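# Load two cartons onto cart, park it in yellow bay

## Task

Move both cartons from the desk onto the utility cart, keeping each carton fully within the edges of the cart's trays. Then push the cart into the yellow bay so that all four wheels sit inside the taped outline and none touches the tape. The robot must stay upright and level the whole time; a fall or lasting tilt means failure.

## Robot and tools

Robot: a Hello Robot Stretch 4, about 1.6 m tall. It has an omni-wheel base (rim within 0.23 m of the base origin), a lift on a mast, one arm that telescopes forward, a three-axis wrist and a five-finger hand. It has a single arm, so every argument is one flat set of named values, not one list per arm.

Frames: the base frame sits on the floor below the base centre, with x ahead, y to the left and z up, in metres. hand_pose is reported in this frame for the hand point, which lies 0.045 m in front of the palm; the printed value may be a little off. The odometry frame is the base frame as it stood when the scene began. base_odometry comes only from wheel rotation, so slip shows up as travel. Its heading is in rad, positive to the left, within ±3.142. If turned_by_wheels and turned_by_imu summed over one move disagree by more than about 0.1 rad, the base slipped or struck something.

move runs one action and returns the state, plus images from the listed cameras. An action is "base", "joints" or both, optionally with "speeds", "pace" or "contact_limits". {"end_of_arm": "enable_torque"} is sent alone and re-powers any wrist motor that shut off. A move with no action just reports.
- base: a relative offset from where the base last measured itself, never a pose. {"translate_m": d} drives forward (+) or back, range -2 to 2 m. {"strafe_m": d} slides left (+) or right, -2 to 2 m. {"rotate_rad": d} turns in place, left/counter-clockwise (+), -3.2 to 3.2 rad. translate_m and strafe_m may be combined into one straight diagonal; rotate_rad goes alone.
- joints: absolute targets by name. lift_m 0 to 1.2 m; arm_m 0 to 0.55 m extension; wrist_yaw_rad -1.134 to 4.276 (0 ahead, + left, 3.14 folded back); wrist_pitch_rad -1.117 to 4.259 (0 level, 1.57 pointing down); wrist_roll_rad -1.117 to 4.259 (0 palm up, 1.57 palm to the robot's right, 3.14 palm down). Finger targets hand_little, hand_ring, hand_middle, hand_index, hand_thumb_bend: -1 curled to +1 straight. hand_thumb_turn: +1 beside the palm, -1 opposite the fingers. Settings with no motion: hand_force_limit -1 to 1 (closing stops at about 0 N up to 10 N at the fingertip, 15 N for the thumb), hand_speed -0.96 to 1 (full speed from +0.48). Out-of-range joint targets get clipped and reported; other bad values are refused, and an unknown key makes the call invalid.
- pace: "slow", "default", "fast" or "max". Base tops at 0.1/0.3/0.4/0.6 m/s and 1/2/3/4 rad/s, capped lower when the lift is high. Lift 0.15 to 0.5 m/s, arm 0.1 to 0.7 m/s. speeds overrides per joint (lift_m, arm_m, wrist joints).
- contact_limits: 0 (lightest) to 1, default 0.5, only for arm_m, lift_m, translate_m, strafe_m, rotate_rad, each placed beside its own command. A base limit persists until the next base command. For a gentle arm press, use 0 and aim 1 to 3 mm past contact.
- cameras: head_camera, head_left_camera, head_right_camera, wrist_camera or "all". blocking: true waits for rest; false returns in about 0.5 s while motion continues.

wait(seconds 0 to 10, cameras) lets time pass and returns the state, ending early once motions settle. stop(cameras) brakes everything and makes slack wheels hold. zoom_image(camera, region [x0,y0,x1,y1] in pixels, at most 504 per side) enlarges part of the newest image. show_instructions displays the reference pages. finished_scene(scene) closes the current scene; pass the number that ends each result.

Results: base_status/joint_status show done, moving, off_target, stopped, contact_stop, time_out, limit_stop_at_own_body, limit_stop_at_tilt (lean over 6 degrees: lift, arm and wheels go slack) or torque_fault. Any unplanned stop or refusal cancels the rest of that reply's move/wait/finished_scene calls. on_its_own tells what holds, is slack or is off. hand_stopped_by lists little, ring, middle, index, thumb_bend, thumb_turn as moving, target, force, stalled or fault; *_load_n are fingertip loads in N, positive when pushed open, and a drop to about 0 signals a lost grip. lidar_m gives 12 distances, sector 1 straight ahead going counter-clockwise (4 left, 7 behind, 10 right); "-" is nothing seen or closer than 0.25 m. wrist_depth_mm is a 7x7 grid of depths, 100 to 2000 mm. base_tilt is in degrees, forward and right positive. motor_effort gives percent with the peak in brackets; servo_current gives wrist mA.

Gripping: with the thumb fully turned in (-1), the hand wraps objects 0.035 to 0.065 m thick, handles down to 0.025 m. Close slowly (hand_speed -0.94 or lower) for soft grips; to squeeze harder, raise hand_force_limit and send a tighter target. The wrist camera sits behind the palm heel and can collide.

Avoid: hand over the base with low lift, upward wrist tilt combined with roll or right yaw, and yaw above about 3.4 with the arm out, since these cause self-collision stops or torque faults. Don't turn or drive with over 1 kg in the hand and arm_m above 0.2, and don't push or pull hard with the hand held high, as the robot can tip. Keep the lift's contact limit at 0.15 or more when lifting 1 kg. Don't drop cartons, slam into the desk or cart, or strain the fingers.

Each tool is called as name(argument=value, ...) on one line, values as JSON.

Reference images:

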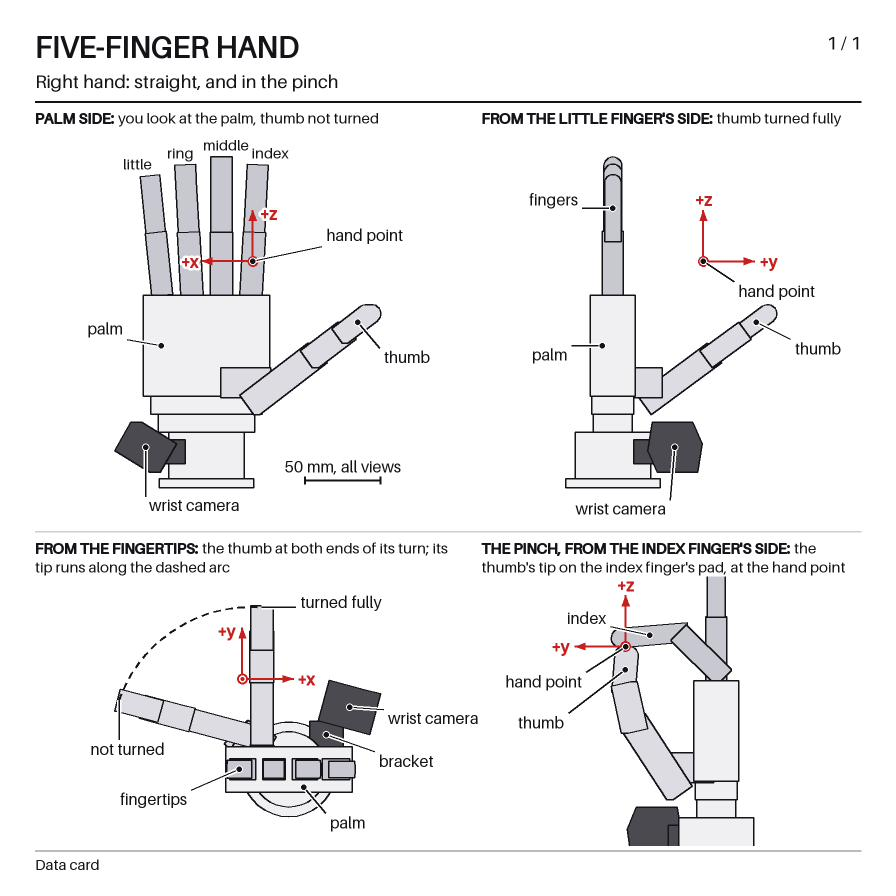

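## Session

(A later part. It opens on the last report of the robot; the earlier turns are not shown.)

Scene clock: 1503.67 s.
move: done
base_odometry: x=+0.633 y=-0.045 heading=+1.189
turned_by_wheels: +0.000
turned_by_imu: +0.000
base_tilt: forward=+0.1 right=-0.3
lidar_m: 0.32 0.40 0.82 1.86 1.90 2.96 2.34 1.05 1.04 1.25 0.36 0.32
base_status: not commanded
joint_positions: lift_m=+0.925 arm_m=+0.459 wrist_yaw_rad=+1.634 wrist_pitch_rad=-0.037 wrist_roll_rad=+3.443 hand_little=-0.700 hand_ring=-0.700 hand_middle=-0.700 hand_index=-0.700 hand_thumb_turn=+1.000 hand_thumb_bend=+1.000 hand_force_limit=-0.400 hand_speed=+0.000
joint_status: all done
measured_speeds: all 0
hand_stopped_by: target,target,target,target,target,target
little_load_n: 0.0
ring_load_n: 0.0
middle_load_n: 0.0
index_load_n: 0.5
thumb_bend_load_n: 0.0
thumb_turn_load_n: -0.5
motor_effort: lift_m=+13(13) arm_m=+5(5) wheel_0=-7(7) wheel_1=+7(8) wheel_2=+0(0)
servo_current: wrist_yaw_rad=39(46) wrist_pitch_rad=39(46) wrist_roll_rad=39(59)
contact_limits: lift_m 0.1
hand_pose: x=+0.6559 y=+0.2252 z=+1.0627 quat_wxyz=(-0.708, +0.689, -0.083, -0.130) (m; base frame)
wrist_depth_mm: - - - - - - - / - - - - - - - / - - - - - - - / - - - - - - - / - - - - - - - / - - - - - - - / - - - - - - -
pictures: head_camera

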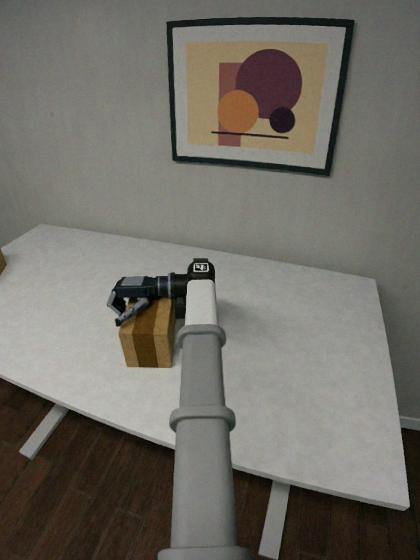

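move(joints={"lift_m": 0.928, "hand_force_limit": -0.1, "hand_speed": -0.9}, pace="slow", cameras=[])

move(joints={"hand_little": -1, "hand_ring": -1, "hand_middle": -1, "hand_index": -1}, cameras=[])

Scene clock: 1537.93 s.
move: done
base_odometry: x=+0.633 y=-0.045 heading=+1.189
turned_by_wheels: +0.000
turned_by_imu: -0.001
base_tilt: forward=+0.1 right=-0.3
lidar_m: 0.32 0.41 0.81 1.87 1.94 2.97 2.37 1.04 1.08 1.25 0.36 0.31
base_status: not commanded
joint_positions: lift_m=+0.928 arm_m=+0.459 wrist_yaw_rad=+1.634 wrist_pitch_rad=-0.037 wrist_roll_rad=+3.443 hand_little=-0.700 hand_ring=-0.700 hand_middle=-0.700 hand_index=-0.700 hand_thumb_turn=+1.000 hand_thumb_bend=+1.000 hand_force_limit=-0.100 hand_speed=-0.900
joint_status: all done
measured_speeds: all 0
hand_stopped_by: target,target,target,target,target,target
little_load_n: 0.0
ring_load_n: 0.0
middle_load_n: 0.0
index_load_n: 0.0
thumb_bend_load_n: 0.0
thumb_turn_load_n: 0.0
motor_effort: lift_m=+21(22) arm_m=+4(5) wheel_0=-7(7) wheel_1=+7(8) wheel_2=+0(0)
servo_current: wrist_yaw_rad=46(46) wrist_pitch_rad=33(46) wrist_roll_rad=33(52)
hand_pose: x=+0.6559 y=+0.2252 z=+1.0660 quat_wxyz=(-0.708, +0.689, -0.083, -0.130) (m; base frame)
wrist_depth_mm: - - - - - - - / - - - - - - - / - - - - - - - / - - - - - - - / - - - - - - - / - - - - - - - / - - - - - - -
pictures: none
No camera images: "cameras" was empty.

Scene clock: 1539.50 s.
move: off_target
base_odometry: x=+0.633 y=-0.045 heading=+1.189
turned_by_wheels: +0.000
turned_by_imu: +0.000
base_tilt: forward=+0.2 right=-0.3
lidar_m: 0.32 0.42 0.82 1.86 1.92 2.95 2.38 1.08 1.03 1.27 0.36 0.32
base_status: not commanded
joint_positions: lift_m=+0.928 arm_m=+0.459 wrist_yaw_rad=+1.634 wrist_pitch_rad=-0.037 wrist_roll_rad=+3.443 hand_little=-1.000 hand_ring=-0.987 hand_middle=-0.847 hand_index=-0.913 hand_thumb_turn=+1.000 hand_thumb_bend=+1.000 hand_force_limit=-0.100 hand_speed=-0.900
joint_status: hand_middle off_target (ended at -0.847, target -1.000); hand_index off_target (ended at -0.913, target -1.000); the others done
measured_speeds: all 0
hand_stopped_by: target,force,force,force,target,target
little_load_n: 0.0
ring_load_n: 3.0
middle_load_n: 0.0
index_load_n: 0.0
thumb_bend_load_n: 0.0
thumb_turn_load_n: 0.0
motor_effort: lift_m=+21(22) arm_m=+5(5) wheel_0=-6(7) wheel_1=+7(8) wheel_2=+0(0)
servo_current: wrist_yaw_rad=33(46) wrist_pitch_rad=39(46) wrist_roll_rad=33(59)
hand_pose: x=+0.6559 y=+0.2252 z=+1.0660 quat_wxyz=(-0.708, +0.689, -0.083, -0.130) (m; base frame)
wrist_depth_mm: - - - - - - - / - - - - - - - / - - - - - - - / - - - - - - - / - - - - - - - / - - - - - - - / - - - - - - -
pictures: none
No camera images: "cameras" was empty.

move(joints={"hand_force_limit": 0.1, "hand_little": -0.99, "hand_ring": -0.995, "hand_middle": -0.99, "hand_index": -0.99}, cameras=["all"])

Scene clock: 1543.67 s.
move: off_target
base_odometry: x=+0.633 y=-0.045 heading=+1.189
turned_by_wheels: +0.000
turned_by_imu: -0.001
base_tilt: forward=+0.2 right=-0.3
lidar_m: 0.31 0.43 0.82 1.86 1.89 2.96 2.41 1.08 1.06 1.25 0.36 0.31
base_status: not commanded
joint_positions: lift_m=+0.928 arm_m=+0.459 wrist_yaw_rad=+1.634 wrist_pitch_rad=-0.037 wrist_roll_rad=+3.443 hand_little=-0.990 hand_ring=-0.994 hand_middle=-0.891 hand_index=-0.948 hand_thumb_turn=+1.000 hand_thumb_bend=+1.000 hand_force_limit=+0.100 hand_speed=-0.900
joint_status: hand_middle off_target (ended at -0.891, target -0.990); hand_index off_target (ended at -0.948, target -0.990); the others done
measured_speeds: all 0
hand_stopped_by: target,target,force,force,target,target
little_load_n: 0.0
ring_load_n: 0.0
middle_load_n: 6.5
index_load_n: 4.0
thumb_bend_load_n: 0.0
thumb_turn_load_n: -0.5
motor_effort: lift_m=+21(22) arm_m=+5(5) wheel_0=-6(6) wheel_1=+7(8) wheel_2=+0(0)
servo_current: wrist_yaw_rad=39(39) wrist_pitch_rad=39(39) wrist_roll_rad=46(65)
hand_pose: x=+0.6559 y=+0.2252 z=+1.0660 quat_wxyz=(-0.708, +0.689, -0.083, -0.130) (m; base frame)
wrist_depth_mm: - - - - - - - / - - - - - - - / - - - - - - - / - - - - - - - / - - - - - - - / - - - - - - - / - - - - - - -
pictures: head_camera, head_left_camera, head_right_camera, wrist_camera

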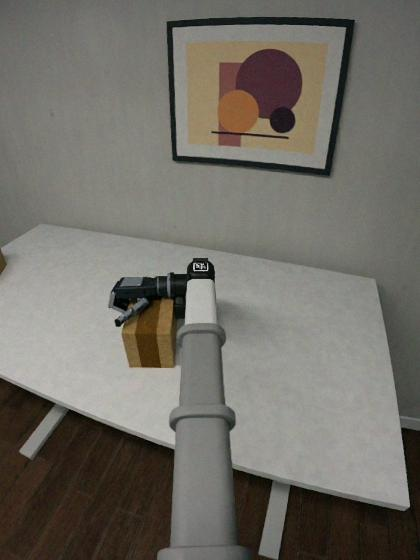

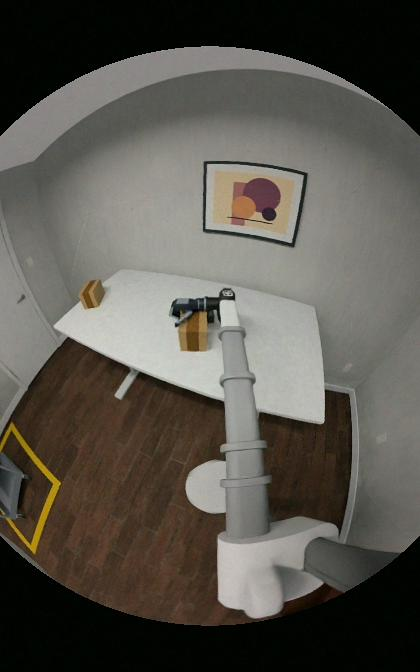

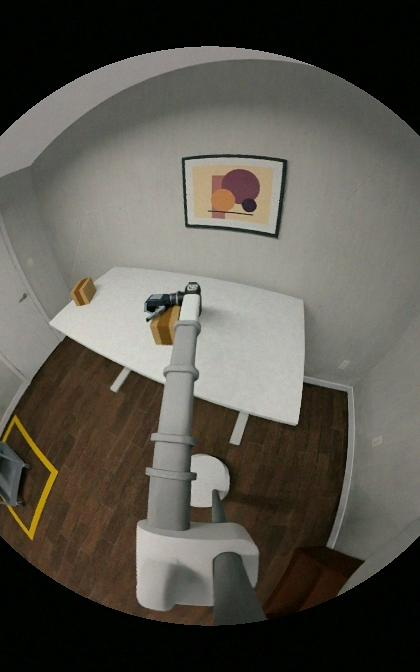

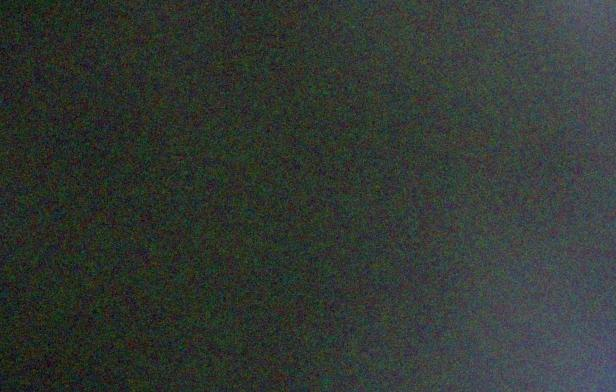

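move(joints={"hand_force_limit": 0.6, "hand_middle": -1.0, "hand_index": -1.0}, cameras=[])

move(joints={"lift_m": 0.938}, pace="slow", cameras=["head_camera", "wrist_camera"])

zoom_image(camera="head_camera", region=[90, 230, 250, 390])

Scene clock: 1549.83 s.
move: off_target
base_odometry: x=+0.633 y=-0.045 heading=+1.189
turned_by_wheels: +0.000
turned_by_imu: -0.001
base_tilt: forward=+0.2 right=-0.2
lidar_m: 0.30 0.41 0.80 1.88 1.90 2.97 2.39 1.07 1.05 1.26 0.35 0.32
base_status: not commanded
joint_positions: lift_m=+0.928 arm_m=+0.459 wrist_yaw_rad=+1.634 wrist_pitch_rad=-0.037 wrist_roll_rad=+3.443 hand_little=-0.990 hand_ring=-0.994 hand_middle=-0.898 hand_index=-0.964 hand_thumb_turn=+1.000 hand_thumb_bend=+1.000 hand_force_limit=+0.600 hand_speed=-0.900
joint_status: hand_middle off_target (ended at -0.898, target -1.000); hand_index off_target (ended at -0.964, target -1.000); the others done
measured_speeds: all 0
hand_stopped_by: target,target,force,force,target,target
little_load_n: 0.0
ring_load_n: 0.0
middle_load_n: 6.5
index_load_n: 8.0
thumb_bend_load_n: 0.0
thumb_turn_load_n: -0.5
motor_effort: lift_m=+21(22) arm_m=+5(5) wheel_0=-6(6) wheel_1=+7(7) wheel_2=+0(0)
servo_current: wrist_yaw_rad=46(46) wrist_pitch_rad=33(39) wrist_roll_rad=46(52)
hand_pose: x=+0.6559 y=+0.2252 z=+1.0660 quat_wxyz=(-0.708, +0.689, -0.083, -0.130) (m; base frame)
wrist_depth_mm: - - - - - - - / - - - - - - - / - - - - - - - / - - - - - - - / - - - - - - - / - - - - - - - / - - - - - - -
pictures: none
No camera images: "cameras" was empty.

Scene clock: 1550.57 s.
move: done
base_odometry: x=+0.633 y=-0.045 heading=+1.189
turned_by_wheels: +0.000
turned_by_imu: +0.000
base_tilt: forward=+0.2 right=-0.3
lidar_m: 0.32 0.42 0.81 1.85 1.92 2.96 2.40 1.09 1.07 1.25 0.34 0.30
base_status: not commanded
joint_positions: lift_m=+0.938 arm_m=+0.459 wrist_yaw_rad=+1.634 wrist_pitch_rad=-0.037 wrist_roll_rad=+3.443 hand_little=-0.990 hand_ring=-0.994 hand_middle=-0.898 hand_index=-0.964 hand_thumb_turn=+1.000 hand_thumb_bend=+1.000 hand_force_limit=+0.600 hand_speed=-0.900
joint_status: all done
measured_speeds: all 0
hand_stopped_by: target,target,force,force,target,target
little_load_n: 0.0
ring_load_n: 0.0
middle_load_n: 0.5
index_load_n: 0.0
thumb_bend_load_n: 0.0
thumb_turn_load_n: 0.0
motor_effort: lift_m=+21(26) arm_m=+4(5) wheel_0=-6(6) wheel_1=+7(8) wheel_2=+0(0)
servo_current: wrist_yaw_rad=26(46) wrist_pitch_rad=39(39) wrist_roll_rad=39(59)
hand_pose: x=+0.6559 y=+0.2252 z=+1.0760 quat_wxyz=(-0.708, +0.689, -0.083, -0.130) (m; base frame)
wrist_depth_mm: - - - - - - - / - - - - - - - / - - - - - - - / - - - - - - - / - - - - - - - / - - - - - - - / - - - - - - -
pictures: head_camera, wrist_camera

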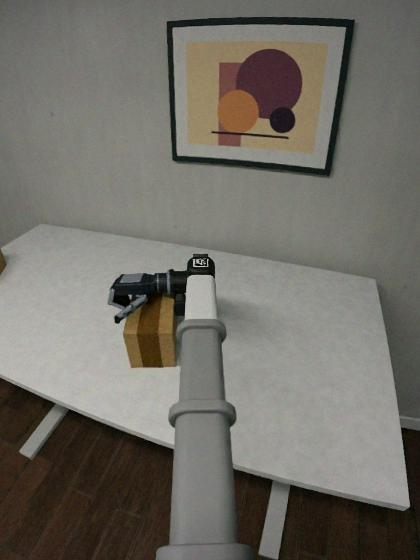

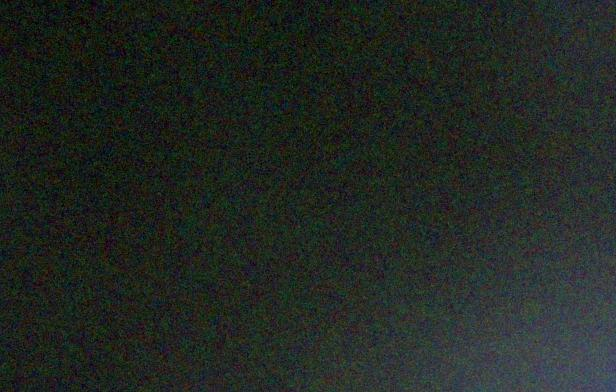

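Scaled by 3.150 from the camera's 420x560 image, which has a finer 1200x1600 frame.

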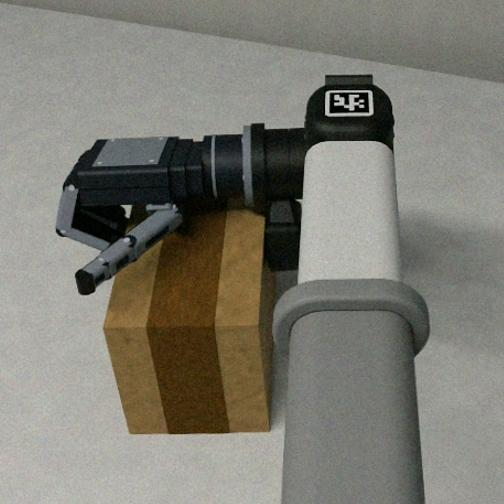

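move(joints={"hand_little": 1, "hand_ring": 1, "hand_middle": 1, "hand_index": 1, "hand_speed": 0}, cameras=[])

move(joints={"lift_m": 1.01}, cameras=[])

move(joints={"wrist_pitch_rad": 0.12}, cameras=["wrist_camera", "head_camera"])

zoom_image(camera="head_camera", region=[90, 230, 250, 390])

Scene clock: 1590.67 s.
move: done
base_odometry: x=+0.633 y=-0.045 heading=+1.189
turned_by_wheels: +0.000
turned_by_imu: -0.001
base_tilt: forward=+0.2 right=-0.3
lidar_m: 0.31 0.43 0.82 1.86 1.91 2.97 2.37 1.08 1.08 1.27 0.38 0.29
base_status: not commanded
joint_positions: lift_m=+0.938 arm_m=+0.459 wrist_yaw_rad=+1.634 wrist_pitch_rad=-0.037 wrist_roll_rad=+3.443 hand_little=+1.000 hand_ring=+1.000 hand_middle=+1.000 hand_index=+1.000 hand_thumb_turn=+1.000 hand_thumb_bend=+1.000 hand_force_limit=+0.600 hand_speed=+0.000
joint_status: all done
measured_speeds: all 0
hand_stopped_by: target,target,target,target,target,target
little_load_n: -0.5
ring_load_n: 0.0
middle_load_n: 0.0
index_load_n: 0.0
thumb_bend_load_n: 0.0
thumb_turn_load_n: 0.0
motor_effort: lift_m=+22(22) arm_m=+4(5) wheel_0=-6(6) wheel_1=+7(8) wheel_2=+0(0)
servo_current: wrist_yaw_rad=33(46) wrist_pitch_rad=46(46) wrist_roll_rad=52(52)
hand_pose: x=+0.6559 y=+0.2252 z=+1.0760 quat_wxyz=(-0.708, +0.689, -0.083, -0.130) (m; base frame)
wrist_depth_mm: - - - - - - - / - - - - - - - / - - - - - - - / - - - - - - - / - - - - - - - / - - - - - - - / - - - - - - -
pictures: none
No camera images: "cameras" was empty.

Scene clock: 1591.93 s.
move: done
base_odometry: x=+0.633 y=-0.045 heading=+1.189
turned_by_wheels: +0.000
turned_by_imu: +0.000
base_tilt: forward=+0.2 right=-0.3
lidar_m: 0.33 0.39 0.82 1.86 1.90 2.96 2.39 1.06 1.09 1.26 0.37 0.30
base_status: not commanded
joint_positions: lift_m=+1.010 arm_m=+0.459 wrist_yaw_rad=+1.634 wrist_pitch_rad=-0.037 wrist_roll_rad=+3.443 hand_little=+1.000 hand_ring=+1.000 hand_middle=+1.000 hand_index=+1.000 hand_thumb_turn=+1.000 hand_thumb_bend=+1.000 hand_force_limit=+0.600 hand_speed=+0.000
joint_status: all done
measured_speeds: all 0
hand_stopped_by: target,target,target,target,target,target
little_load_n: 0.0
ring_load_n: 0.0
middle_load_n: 0.0
index_load_n: 0.0
thumb_bend_load_n: 0.0
thumb_turn_load_n: -0.5
motor_effort: lift_m=+22(28) arm_m=+5(5) wheel_0=-6(6) wheel_1=+7(8) wheel_2=+0(0)
servo_current: wrist_yaw_rad=33(46) wrist_pitch_rad=39(52) wrist_roll_rad=46(59)
hand_pose: x=+0.6559 y=+0.2252 z=+1.1480 quat_wxyz=(-0.708, +0.689, -0.083, -0.130) (m; base frame)
wrist_depth_mm: 106 349 382 418 - - - / 392 418 - - - - - / - 668 - - - - - / - 691 - - - - - / - - - - - - - / - 114 127 131 - - - / - - - - - - -
pictures: none
No camera images: "cameras" was empty.

Scene clock: 1592.63 s.
move: done
base_odometry: x=+0.633 y=-0.045 heading=+1.189
turned_by_wheels: +0.000
turned_by_imu: +0.000
base_tilt: forward=+0.2 right=-0.3
lidar_m: 0.31 0.43 0.82 1.86 1.92 2.96 2.41 1.07 1.07 1.25 0.36 0.33
base_status: not commanded
joint_positions: lift_m=+1.010 arm_m=+0.459 wrist_yaw_rad=+1.634 wrist_pitch_rad=+0.120 wrist_roll_rad=+3.443 hand_little=+1.000 hand_ring=+1.000 hand_middle=+1.000 hand_index=+1.000 hand_thumb_turn=+1.000 hand_thumb_bend=+1.000 hand_force_limit=+0.600 hand_speed=+0.000
joint_status: all done
measured_speeds: all 0
hand_stopped_by: target,target,target,target,target,target
little_load_n: 0.0
ring_load_n: 0.0
middle_load_n: 0.0
index_load_n: 0.0
thumb_bend_load_n: 0.0
thumb_turn_load_n: -0.5
motor_effort: lift_m=+22(22) arm_m=+5(5) wheel_0=-6(6) wheel_1=+7(8) wheel_2=+0(0)
servo_current: wrist_yaw_rad=26(39) wrist_pitch_rad=39(52) wrist_roll_rad=33(52)
hand_pose: x=+0.6565 y=+0.2162 z=+1.1135 quat_wxyz=(-0.652, +0.743, -0.089, -0.120) (m; base frame)
wrist_depth_mm: - - - - 109 120 - / - 107 114 125 - - - / 114 127 - - - - - / - 707 - - - - - / - 699 - - - - - / - 113 127 131 - - - / - - - - - - -
pictures: head_camera, wrist_camera

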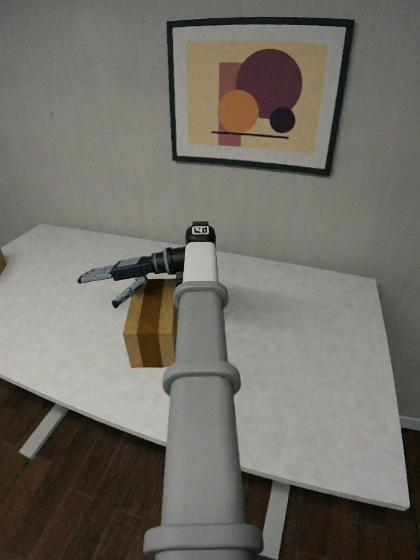

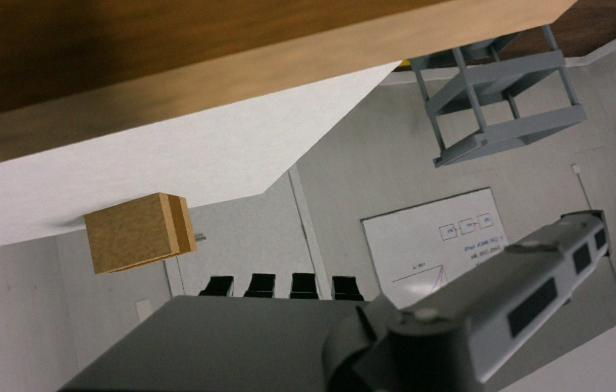

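Scaled by 3.150 from the camera's 420x560 image, which has a finer 1200x1600 frame.

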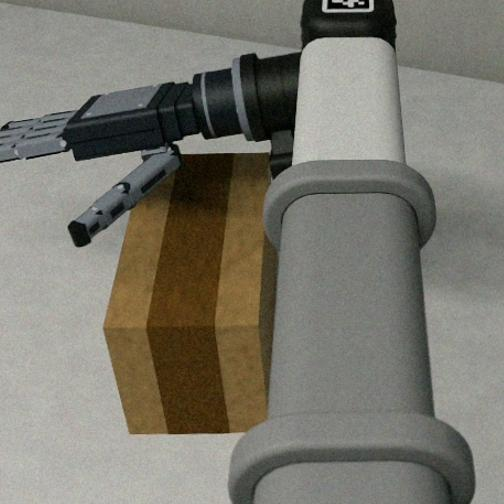

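move(base={"strafe_m": -0.006}, pace="slow", cameras=[])

move(joints={"lift_m": 0.975}, pace="slow", cameras=["wrist_camera"])

Scene clock: 1615.87 s.
move: done
base_odometry: x=+0.638 y=-0.047 heading=+1.189
turned_by_wheels: +0.000
turned_by_imu: -0.001
base_tilt: forward=+0.2 right=-0.3
lidar_m: 0.31 0.44 0.82 1.87 1.90 2.95 2.37 1.06 1.09 1.24 0.38 0.31
base_status: done
joint_positions: lift_m=+1.010 arm_m=+0.459 wrist_yaw_rad=+1.633 wrist_pitch_rad=+0.120 wrist_roll_rad=+3.443 hand_little=+1.000 hand_ring=+1.000 hand_middle=+1.000 hand_index=+1.000 hand_thumb_turn=+1.000 hand_thumb_bend=+1.000 hand_force_limit=+0.600 hand_speed=+0.000
joint_status: not commanded
measured_speeds: all 0
hand_stopped_by: target,target,target,target,target,target
little_load_n: -0.5
ring_load_n: 0.0
middle_load_n: -0.5
index_load_n: 0.0
thumb_bend_load_n: 0.0
thumb_turn_load_n: -0.5
motor_effort: lift_m=+21(22) arm_m=+4(5) wheel_0=+7(11) wheel_1=-7(10) wheel_2=+0(1)
servo_current: wrist_yaw_rad=26(39) wrist_pitch_rad=33(46) wrist_roll_rad=46(59)
hand_pose: x=+0.6565 y=+0.2162 z=+1.1135 quat_wxyz=(-0.652, +0.743, -0.089, -0.120) (m; base frame)
wrist_depth_mm: - - - - 109 121 - / - 108 113 122 - - - / 116 128 - - - - - / - 715 - - - - - / - 707 - - - - - / - 114 127 131 - - - / - - - - - - -
pictures: none
No camera images: "cameras" was empty.

Scene clock: 1617.00 s.
move: done
base_odometry: x=+0.638 y=-0.047 heading=+1.189
turned_by_wheels: +0.000
turned_by_imu: +0.000
base_tilt: forward=+0.2 right=-0.2
lidar_m: 0.30 0.41 0.81 1.86 1.92 2.98 2.37 1.08 1.06 1.24 0.35 0.31
base_status: not commanded
joint_positions: lift_m=+0.975 arm_m=+0.459 wrist_yaw_rad=+1.633 wrist_pitch_rad=+0.120 wrist_roll_rad=+3.443 hand_little=+1.000 hand_ring=+1.000 hand_middle=+1.000 hand_index=+1.000 hand_thumb_turn=+1.000 hand_thumb_bend=+1.000 hand_force_limit=+0.600 hand_speed=+0.000
joint_status: all done
measured_speeds: all 0
hand_stopped_by: target,target,target,target,target,target
little_load_n: -0.5
ring_load_n: 0.0
middle_load_n: 0.0
index_load_n: 0.0
thumb_bend_load_n: 0.0
thumb_turn_load_n: -0.5
motor_effort: lift_m=+16(22) arm_m=+4(5) wheel_0=+7(7) wheel_1=-7(7) wheel_2=+0(0)
servo_current: wrist_yaw_rad=52(52) wrist_pitch_rad=33(46) wrist_roll_rad=52(52)
hand_pose: x=+0.6565 y=+0.2162 z=+1.0790 quat_wxyz=(-0.652, +0.743, -0.089, -0.120) (m; base frame)
wrist_depth_mm: - - - - - - - / - - - - - - - / - - - - - - - / - - 118 - - - - / - 699 - - - - - / - 114 128 131 - - - / - - - - - - -
pictures: wrist_camera

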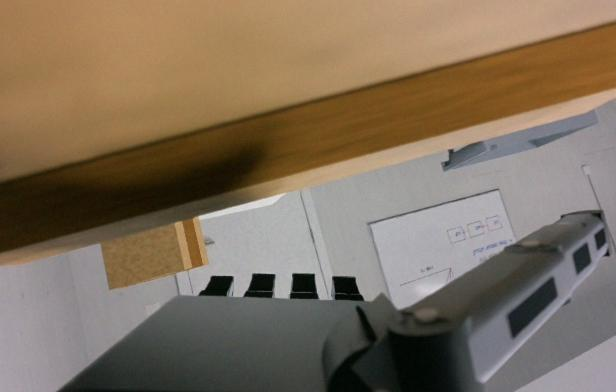

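move(joints={"lift_m": 0.953}, pace="slow", contact_limits={"lift_m": 0.1}, cameras=[])

move(joints={"lift_m": 0.948}, pace="slow", contact_limits={"lift_m": 0.1}, cameras=[])

move(joints={"lift_m": 0.944}, pace="slow", contact_limits={"lift_m": 0.1}, cameras=["head_camera"])

zoom_image(camera="head_camera", region=[90, 230, 250, 390])

Scene clock: 1627.30 s.
move: done
base_odometry: x=+0.638 y=-0.047 heading=+1.189
turned_by_wheels: +0.000
turned_by_imu: -0.001
base_tilt: forward=+0.2 right=-0.3
lidar_m: 0.33 0.41 0.83 1.88 1.94 2.97 2.36 1.04 1.07 1.22 0.36 0.31
base_status: not commanded
joint_positions: lift_m=+0.953 arm_m=+0.459 wrist_yaw_rad=+1.633 wrist_pitch_rad=+0.120 wrist_roll_rad=+3.443 hand_little=+1.000 hand_ring=+1.000 hand_middle=+1.000 hand_index=+1.000 hand_thumb_turn=+1.000 hand_thumb_bend=+1.000 hand_force_limit=+0.600 hand_speed=+0.000
joint_status: all done
measured_speeds: all 0
hand_stopped_by: target,target,target,target,target,target
little_load_n: 0.0
ring_load_n: 0.0
middle_load_n: 0.0
index_load_n: -0.5
thumb_bend_load_n: 0.0
thumb_turn_load_n: -0.5
motor_effort: lift_m=+16(20) arm_m=+5(5) wheel_0=+7(7) wheel_1=-7(7) wheel_2=+0(0)
servo_current: wrist_yaw_rad=33(52) wrist_pitch_rad=39(46) wrist_roll_rad=39(52)
contact_limits: lift_m 0.1
hand_pose: x=+0.6565 y=+0.2161 z=+1.0569 quat_wxyz=(-0.652, +0.743, -0.089, -0.120) (m; base frame)
wrist_depth_mm: - - - - - - - / - - - - - - - / - - - - - - - / - - - - - - - / - - - - - - - / - - - - - - - / - - - - - - -
pictures: none
No camera images: "cameras" was empty.

Scene clock: 1627.90 s.
move: done
base_odometry: x=+0.638 y=-0.047 heading=+1.189
turned_by_wheels: +0.000
turned_by_imu: +0.000
base_tilt: forward=+0.2 right=-0.3
lidar_m: 0.31 0.41 0.82 1.84 1.92 2.98 2.38 1.07 1.06 1.24 0.35 0.33
base_status: not commanded
joint_positions: lift_m=+0.948 arm_m=+0.459 wrist_yaw_rad=+1.633 wrist_pitch_rad=+0.120 wrist_roll_rad=+3.443 hand_little=+1.000 hand_ring=+1.000 hand_middle=+1.000 hand_index=+1.000 hand_thumb_turn=+1.000 hand_thumb_bend=+1.000 hand_force_limit=+0.600 hand_speed=+0.000
joint_status: all done
measured_speeds: all 0
hand_stopped_by: target,target,target,target,target,target
little_load_n: 0.0
ring_load_n: 0.0
middle_load_n: 0.0
index_load_n: 0.0
thumb_bend_load_n: 0.0
thumb_turn_load_n: -0.5
motor_effort: lift_m=+15(19) arm_m=+5(5) wheel_0=+7(7) wheel_1=-7(7) wheel_2=+0(0)
servo_current: wrist_yaw_rad=33(52) wrist_pitch_rad=33(46) wrist_roll_rad=39(59)
contact_limits: lift_m 0.1
hand_pose: x=+0.6565 y=+0.2161 z=+1.0520 quat_wxyz=(-0.652, +0.743, -0.089, -0.120) (m; base frame)
wrist_depth_mm: - - - - - - - / - - - - - - - / - - - - - - - / - - - - - - - / - - - - - - - / - - - - - - - / - - - - - - -
pictures: none
No camera images: "cameras" was empty.

Scene clock: 1628.47 s.
move: done
base_odometry: x=+0.638 y=-0.047 heading=+1.189
turned_by_wheels: +0.000
turned_by_imu: +0.000
base_tilt: forward=+0.2 right=-0.3
lidar_m: 0.31 0.42 0.81 1.87 1.91 2.97 2.37 1.05 1.03 1.26 0.36 0.33
base_status: not commanded
joint_positions: lift_m=+0.944 arm_m=+0.459 wrist_yaw_rad=+1.633 wrist_pitch_rad=+0.120 wrist_roll_rad=+3.443 hand_little=+1.000 hand_ring=+1.000 hand_middle=+1.000 hand_index=+1.000 hand_thumb_turn=+1.000 hand_thumb_bend=+1.000 hand_force_limit=+0.600 hand_speed=+0.000
joint_status: all done
measured_speeds: all 0
hand_stopped_by: target,target,target,target,target,target
little_load_n: 0.0
ring_load_n: 0.0
middle_load_n: 0.0
index_load_n: 0.0
thumb_bend_load_n: 0.0
thumb_turn_load_n: -0.5
motor_effort: lift_m=+14(20) arm_m=+4(5) wheel_0=+7(7) wheel_1=-7(7) wheel_2=+0(0)
servo_current: wrist_yaw_rad=39(46) wrist_pitch_rad=33(46) wrist_roll_rad=39(52)
contact_limits: lift_m 0.1
hand_pose: x=+0.6565 y=+0.2161 z=+1.0481 quat_wxyz=(-0.652, +0.743, -0.089, -0.120) (m; base frame)
wrist_depth_mm: - - - - - - - / - - - - - - - / - - - - - - - / - - - - - - - / - - - - - - - / - - - - - - - / - - - - - - -
pictures: head_camera

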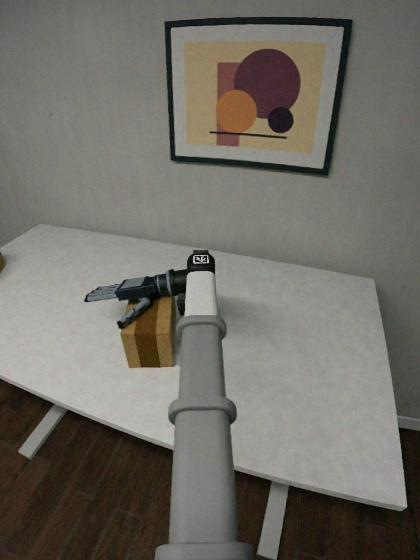

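Scaled by 3.150 from the camera's 420x560 image, which has a finer 1200x1600 frame.

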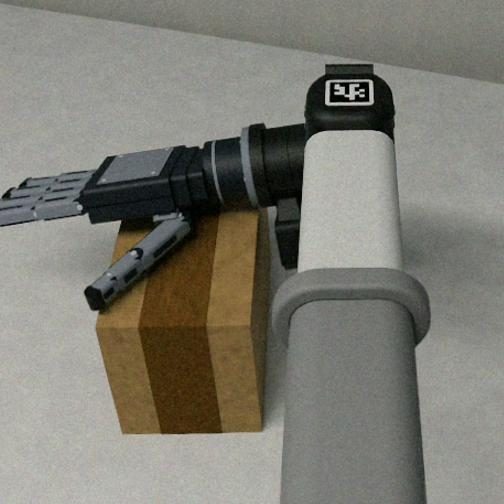

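move(joints={"hand_little": -0.75, "hand_ring": -0.75, "hand_middle": -0.7, "hand_index": -0.7, "hand_force_limit": -0.3}, cameras=["head_camera"])

zoom_image(camera="head_camera", region=[90, 230, 250, 390])

move(joints={"hand_little": -1, "hand_ring": -1, "hand_middle": -1, "hand_index": -1, "hand_speed": -0.9, "hand_force_limit": 0}, cameras=[])

Scene clock: 1635.17 s.
move: off_target
base_odometry: x=+0.638 y=-0.047 heading=+1.190
turned_by_wheels: +0.000
turned_by_imu: -0.001
base_tilt: forward=+0.2 right=-0.3
lidar_m: 0.32 0.42 0.83 1.84 1.90 2.96 2.37 1.07 1.05 1.24 0.37 0.32
base_status: not commanded
joint_positions: lift_m=+0.944 arm_m=+0.459 wrist_yaw_rad=+1.633 wrist_pitch_rad=+0.120 wrist_roll_rad=+3.443 hand_little=-0.750 hand_ring=-0.737 hand_middle=-0.640 hand_index=-0.700 hand_thumb_turn=+1.000 hand_thumb_bend=+1.000 hand_force_limit=-0.300 hand_speed=+0.000
joint_status: hand_middle off_target (ended at -0.640, target -0.700); the others done
measured_speeds: all 0
hand_stopped_by: target,force,force,target,target,target
little_load_n: 0.0
ring_load_n: 0.5
middle_load_n: 0.0
index_load_n: 0.0
thumb_bend_load_n: 0.0
thumb_turn_load_n: 0.0
motor_effort: lift_m=+14(15) arm_m=+4(5) wheel_0=+7(7) wheel_1=-5(7) wheel_2=+0(0)
servo_current: wrist_yaw_rad=33(39) wrist_pitch_rad=33(39) wrist_roll_rad=46(59)
contact_limits: lift_m 0.1
hand_pose: x=+0.6565 y=+0.2161 z=+1.0481 quat_wxyz=(-0.652, +0.743, -0.089, -0.120) (m; base frame)
wrist_depth_mm: - - - - - - - / - - - - - - - / - - - - - - - / - - - - - - - / - - - - - - - / - - - - - - - / - - - - - - -
pictures: head_camera

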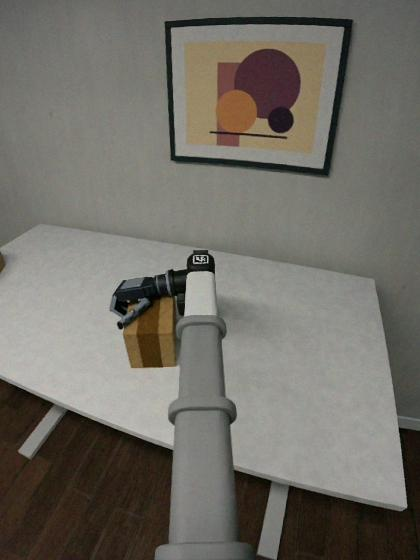

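Scaled by 3.150 from the camera's 420x560 image, which has a finer 1200x1600 frame.

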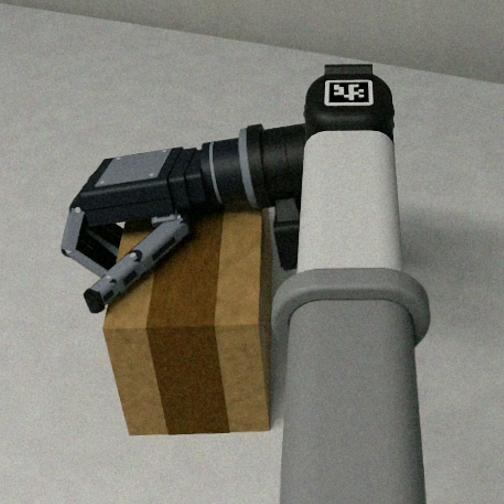

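Scene clock: 1636.73 s.
move: off_target
base_odometry: x=+0.638 y=-0.047 heading=+1.190
turned_by_wheels: +0.000
turned_by_imu: +0.000
base_tilt: forward=+0.2 right=-0.3
lidar_m: 0.32 0.43 0.79 1.88 1.91 2.96 2.38 1.06 1.08 1.25 0.37 0.31
base_status: not commanded
joint_positions: lift_m=+0.944 arm_m=+0.459 wrist_yaw_rad=+1.633 wrist_pitch_rad=+0.120 wrist_roll_rad=+3.443 hand_little=-1.000 hand_ring=-0.754 hand_middle=-0.750 hand_index=-0.999 hand_thumb_turn=+1.000 hand_thumb_bend=+1.000 hand_force_limit=+0.000 hand_speed=-0.900
joint_status: hand_ring off_target (ended at -0.754, target -1.000); hand_middle off_target (ended at -0.750, target -1.000); the others done
measured_speeds: all 0
hand_stopped_by: target,force,force,target,target,target
little_load_n: 0.0
ring_load_n: 0.0
middle_load_n: 0.0
index_load_n: 4.0
thumb_bend_load_n: 0.0
thumb_turn_load_n: 0.0
motor_effort: lift_m=+14(15) arm_m=+5(5) wheel_0=+7(7) wheel_1=-5(6) wheel_2=+0(0)
servo_current: wrist_yaw_rad=33(46) wrist_pitch_rad=39(46) wrist_roll_rad=39(59)
contact_limits: lift_m 0.1
hand_pose: x=+0.6565 y=+0.2161 z=+1.0481 quat_wxyz=(-0.652, +0.743, -0.089, -0.120) (m; base frame)
wrist_depth_mm: - - - - - - - / - - - - - - - / - - - - - - - / - - - - - - - / - - - - - - - / - - - - - - - / - - - - - - -
pictures: none
No camera images: "cameras" was empty.

move(joints={"hand_little": -0.995, "hand_ring": -0.99, "hand_middle": -0.99, "hand_force_limit": 0.1}, cameras=[])

move(joints={"hand_index": -0.99, "hand_ring": -1.0, "hand_middle": -1.0, "hand_force_limit": 0.3}, cameras=["head_camera"])

zoom_image(camera="head_camera", region=[90, 230, 250, 390])

Scene clock: 1644.67 s.
move: off_target
base_odometry: x=+0.638 y=-0.047 heading=+1.190
turned_by_wheels: +0.000
turned_by_imu: -0.001
base_tilt: forward=+0.2 right=-0.3
lidar_m: 0.32 0.41 0.81 1.84 1.90 2.97 2.39 1.05 1.08 1.25 0.36 0.31
base_status: not commanded
joint_positions: lift_m=+0.944 arm_m=+0.459 wrist_yaw_rad=+1.633 wrist_pitch_rad=+0.120 wrist_roll_rad=+3.443 hand_little=-0.994 hand_ring=-0.938 hand_middle=-0.878 hand_index=-0.999 hand_thumb_turn=+1.000 hand_thumb_bend=+1.000 hand_force_limit=+0.100 hand_speed=-0.900
joint_status: hand_ring off_target (ended at -0.938, target -0.990); hand_middle off_target (ended at -0.878, target -0.990); the others done
measured_speeds: all 0
hand_stopped_by: target,force,force,target,target,target
little_load_n: 0.0
ring_load_n: 7.0
middle_load_n: 5.5
index_load_n: 0.0
thumb_bend_load_n: 0.0
thumb_turn_load_n: 0.0
motor_effort: lift_m=+14(15) arm_m=+4(5) wheel_0=+7(7) wheel_1=-5(5) wheel_2=+0(0)
servo_current: wrist_yaw_rad=33(46) wrist_pitch_rad=33(52) wrist_roll_rad=33(59)
contact_limits: lift_m 0.1
hand_pose: x=+0.6565 y=+0.2161 z=+1.0481 quat_wxyz=(-0.652, +0.743, -0.089, -0.120) (m; base frame)
wrist_depth_mm: - - - - - - - / - - - - - - - / - - - - - - - / - - - - - - - / - - - - - - - / - - - - - - - / - - - - - - -
pictures: none
No camera images: "cameras" was empty.

Scene clock: 1645.17 s.
move: off_target
base_odometry: x=+0.638 y=-0.047 heading=+1.190
turned_by_wheels: +0.000
turned_by_imu: +0.000
base_tilt: forward=+0.2 right=-0.3
lidar_m: 0.30 0.42 0.82 1.84 1.92 2.97 2.38 1.06 1.05 1.26 0.37 0.31
base_status: not commanded
joint_positions: lift_m=+0.944 arm_m=+0.459 wrist_yaw_rad=+1.633 wrist_pitch_rad=+0.120 wrist_roll_rad=+3.443 hand_little=-0.994 hand_ring=-0.938 hand_middle=-0.884 hand_index=-0.990 hand_thumb_turn=+1.000 hand_thumb_bend=+1.000 hand_force_limit=+0.300 hand_speed=-0.900
joint_status: hand_ring off_target (ended at -0.938, target -1.000); hand_middle off_target (ended at -0.884, target -1.000); the others done
measured_speeds: all 0
hand_stopped_by: target,force,force,target,target,target
little_load_n: 0.0
ring_load_n: 6.5
middle_load_n: 8.0
index_load_n: 0.0
thumb_bend_load_n: 0.0
thumb_turn_load_n: 0.0
motor_effort: lift_m=+15(15) arm_m=+4(5) wheel_0=+7(7) wheel_1=-5(6) wheel_2=+0(0)
servo_current: wrist_yaw_rad=39(46) wrist_pitch_rad=33(46) wrist_roll_rad=39(52)
contact_limits: lift_m 0.1
hand_pose: x=+0.6565 y=+0.2161 z=+1.0481 quat_wxyz=(-0.652, +0.743, -0.089, -0.120) (m; base frame)
wrist_depth_mm: - - - - - - - / - - - - - - - / - - - - - - - / - - - - - - - / - - - - - - - / - - - - - - - / - - - - - - -
pictures: head_camera

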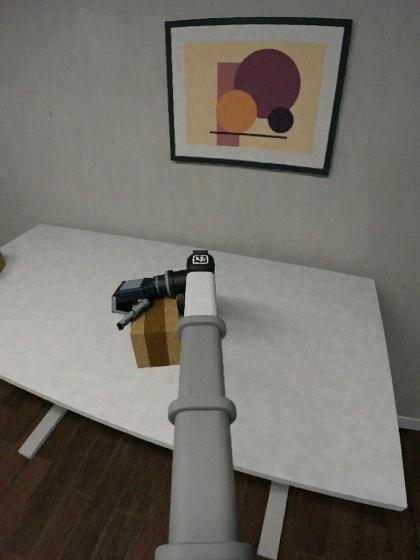

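Scaled by 3.150 from the camera's 420x560 image, which has a finer 1200x1600 frame.

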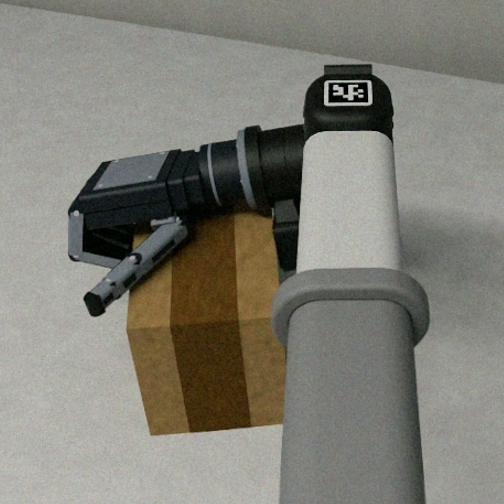

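move(joints={"lift_m": 0.952}, pace="slow", cameras=[])

move(joints={"lift_m": 0.965}, pace="slow", cameras=["head_camera"])

zoom_image(camera="head_camera", region=[90, 230, 250, 390])

Scene clock: 1651.07 s.
move: done
base_odometry: x=+0.638 y=-0.047 heading=+1.190
turned_by_wheels: +0.000
turned_by_imu: -0.001
base_tilt: forward=+0.2 right=-0.3
lidar_m: 0.33 0.42 0.83 1.87 1.94 2.97 2.36 1.06 1.05 1.26 0.34 0.32
base_status: not commanded
joint_positions: lift_m=+0.952 arm_m=+0.459 wrist_yaw_rad=+1.633 wrist_pitch_rad=+0.121 wrist_roll_rad=+3.443 hand_little=-0.994 hand_ring=-0.939 hand_middle=-0.885 hand_index=-0.990 hand_thumb_turn=+1.000 hand_thumb_bend=+1.000 hand_force_limit=+0.300 hand_speed=-0.900
joint_status: all done
measured_speeds: all 0
hand_stopped_by: target,force,force,target,target,target
little_load_n: 0.0
ring_load_n: 0.0
middle_load_n: 2.0
index_load_n: 0.0
thumb_bend_load_n: 0.0
thumb_turn_load_n: -0.5
motor_effort: lift_m=+22(28) arm_m=+4(5) wheel_0=+7(7) wheel_1=-5(6) wheel_2=+0(0)
servo_current: wrist_yaw_rad=39(39) wrist_pitch_rad=39(46) wrist_roll_rad=46(59)
hand_pose: x=+0.6565 y=+0.2161 z=+1.0553 quat_wxyz=(-0.652, +0.743, -0.089, -0.120) (m; base frame)
wrist_depth_mm: - - - - - - - / - - - - - - - / - - - - - - - / - - - - - - - / - - - - - - - / - - - - - - - / - - - - - - -
pictures: none
No camera images: "cameras" was empty.

Scene clock: 1651.87 s.
move: done
base_odometry: x=+0.638 y=-0.047 heading=+1.190
turned_by_wheels: +0.000
turned_by_imu: +0.000
base_tilt: forward=+0.2 right=-0.3
lidar_m: 0.32 0.44 0.81 1.86 1.93 2.96 2.39 1.04 1.07 1.27 0.36 0.30
base_status: not commanded
joint_positions: lift_m=+0.965 arm_m=+0.459 wrist_yaw_rad=+1.633 wrist_pitch_rad=+0.121 wrist_roll_rad=+3.443 hand_little=-0.994 hand_ring=-0.939 hand_middle=-0.885 hand_index=-0.990 hand_thumb_turn=+1.000 hand_thumb_bend=+1.000 hand_force_limit=+0.300 hand_speed=-0.900
joint_status: all done
measured_speeds: all 0
hand_stopped_by: target,force,force,target,target,target
little_load_n: 0.0
ring_load_n: 0.0
middle_load_n: 1.0
index_load_n: 0.0
thumb_bend_load_n: 0.0
thumb_turn_load_n: -0.5
motor_effort: lift_m=+22(28) arm_m=+4(5) wheel_0=+7(7) wheel_1=-5(6) wheel_2=+0(0)
servo_current: wrist_yaw_rad=33(46) wrist_pitch_rad=46(46) wrist_roll_rad=46(65)
hand_pose: x=+0.6565 y=+0.2161 z=+1.0683 quat_wxyz=(-0.652, +0.743, -0.089, -0.120) (m; base frame)
wrist_depth_mm: - - - - - - - / - - - - - - - / - - - - - - - / - - - - - - - / - - 147 148 148 - - / - 683 128 130 - - - / - - - - - - -
pictures: head_camera

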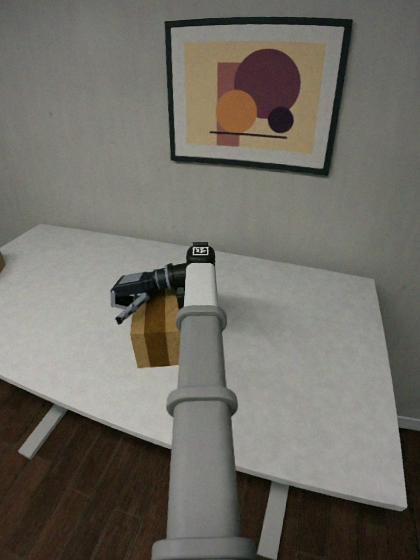

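Scaled by 3.150 from the camera's 420x560 image, which has a finer 1200x1600 frame.

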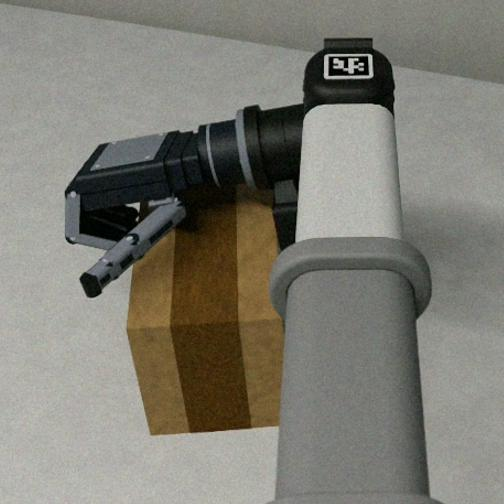

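move(joints={"hand_little": 1, "hand_ring": 1, "hand_middle": 1, "hand_index": 1, "hand_speed": 0}, cameras=[])

move(joints={"lift_m": 1.01, "arm_m": 0.424}, cameras=["wrist_camera", "head_camera"])

zoom_image(camera="head_camera", region=[90, 230, 250, 390])

Scene clock: 1717.43 s.
move: done
base_odometry: x=+0.638 y=-0.047 heading=+1.190
turned_by_wheels: +0.000
turned_by_imu: -0.001
base_tilt: forward=+0.3 right=-0.3
lidar_m: 0.33 0.42 0.81 1.89 1.94 2.98 2.37 1.05 1.06 1.25 0.36 0.33
base_status: not commanded
joint_positions: lift_m=+0.965 arm_m=+0.459 wrist_yaw_rad=+1.633 wrist_pitch_rad=+0.121 wrist_roll_rad=+3.443 hand_little=+1.000 hand_ring=+1.000 hand_middle=+1.000 hand_index=+1.000 hand_thumb_turn=+1.000 hand_thumb_bend=+1.000 hand_force_limit=+0.300 hand_speed=+0.000
joint_status: all done
measured_speeds: all 0
hand_stopped_by: target,target,target,target,target,target
little_load_n: 0.0
ring_load_n: 0.0
middle_load_n: 0.0
index_load_n: -0.5
thumb_bend_load_n: 0.0
thumb_turn_load_n: -0.5
motor_effort: lift_m=+22(22) arm_m=+5(5) wheel_0=+7(7) wheel_1=-6(6) wheel_2=+0(0)
servo_current: wrist_yaw_rad=46(52) wrist_pitch_rad=39(46) wrist_roll_rad=39(65)
hand_pose: x=+0.6565 y=+0.2161 z=+1.0683 quat_wxyz=(-0.652, +0.743, -0.089, -0.120) (m; base frame)
wrist_depth_mm: - - - - - - - / - - - - - - - / - - - - - - - / - - - - - - - / - - - - - - - / - 691 127 131 - - - / - - - - - - -
pictures: none
No camera images: "cameras" was empty.

Scene clock: 1718.50 s.
move: done
base_odometry: x=+0.638 y=-0.047 heading=+1.190
turned_by_wheels: +0.000
turned_by_imu: +0.000
base_tilt: forward=+0.1 right=-0.3
lidar_m: 0.32 0.43 0.82 1.86 1.92 2.99 2.38 1.06 1.09 1.24 0.35 0.29
base_status: not commanded
joint_positions: lift_m=+1.010 arm_m=+0.424 wrist_yaw_rad=+1.633 wrist_pitch_rad=+0.121 wrist_roll_rad=+3.443 hand_little=+1.000 hand_ring=+1.000 hand_middle=+1.000 hand_index=+1.000 hand_thumb_turn=+1.000 hand_thumb_bend=+1.000 hand_force_limit=+0.300 hand_speed=+0.000
joint_status: all done
measured_speeds: all 0
hand_stopped_by: target,target,target,target,target,target
little_load_n: 0.0
ring_load_n: 0.0
middle_load_n: 0.0
index_load_n: 0.0
thumb_bend_load_n: 0.0
thumb_turn_load_n: 0.0
motor_effort: lift_m=+21(30) arm_m=-4(7) wheel_0=+7(7) wheel_1=-5(6) wheel_2=+0(0)
servo_current: wrist_yaw_rad=33(46) wrist_pitch_rad=33(46) wrist_roll_rad=39(59)
hand_pose: x=+0.6217 y=+0.2161 z=+1.1133 quat_wxyz=(-0.652, +0.743, -0.089, -0.120) (m; base frame)
wrist_depth_mm: - - - - 107 - - / - 107 113 415 - - - / 114 421 - - - - - / - 699 - - - - - / - 699 - - - - - / - - 127 131 - - - / - - - - - - -
pictures: head_camera, wrist_camera

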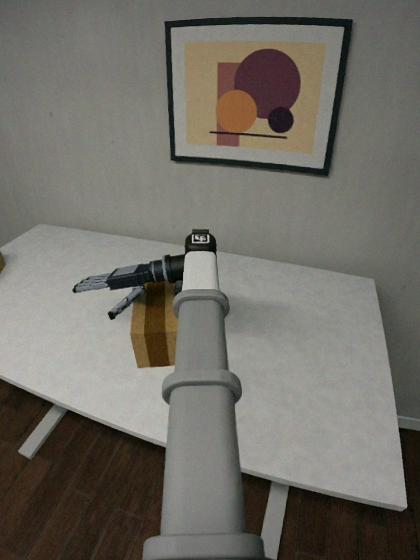

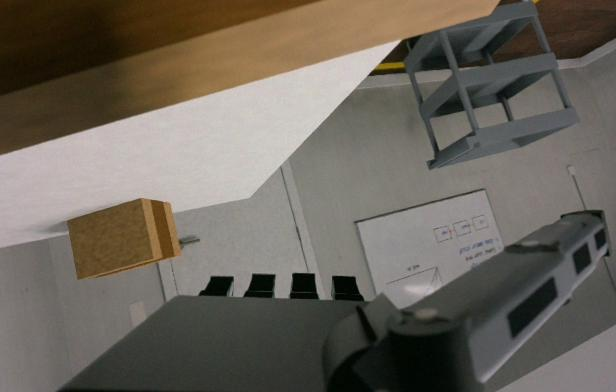

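Scaled by 3.150 from the camera's 420x560 image, which has a finer 1200x1600 frame.

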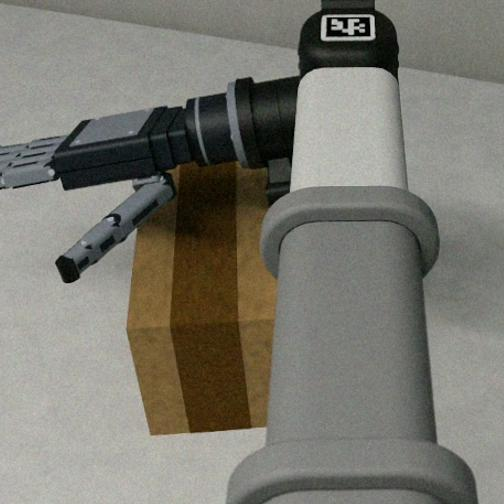

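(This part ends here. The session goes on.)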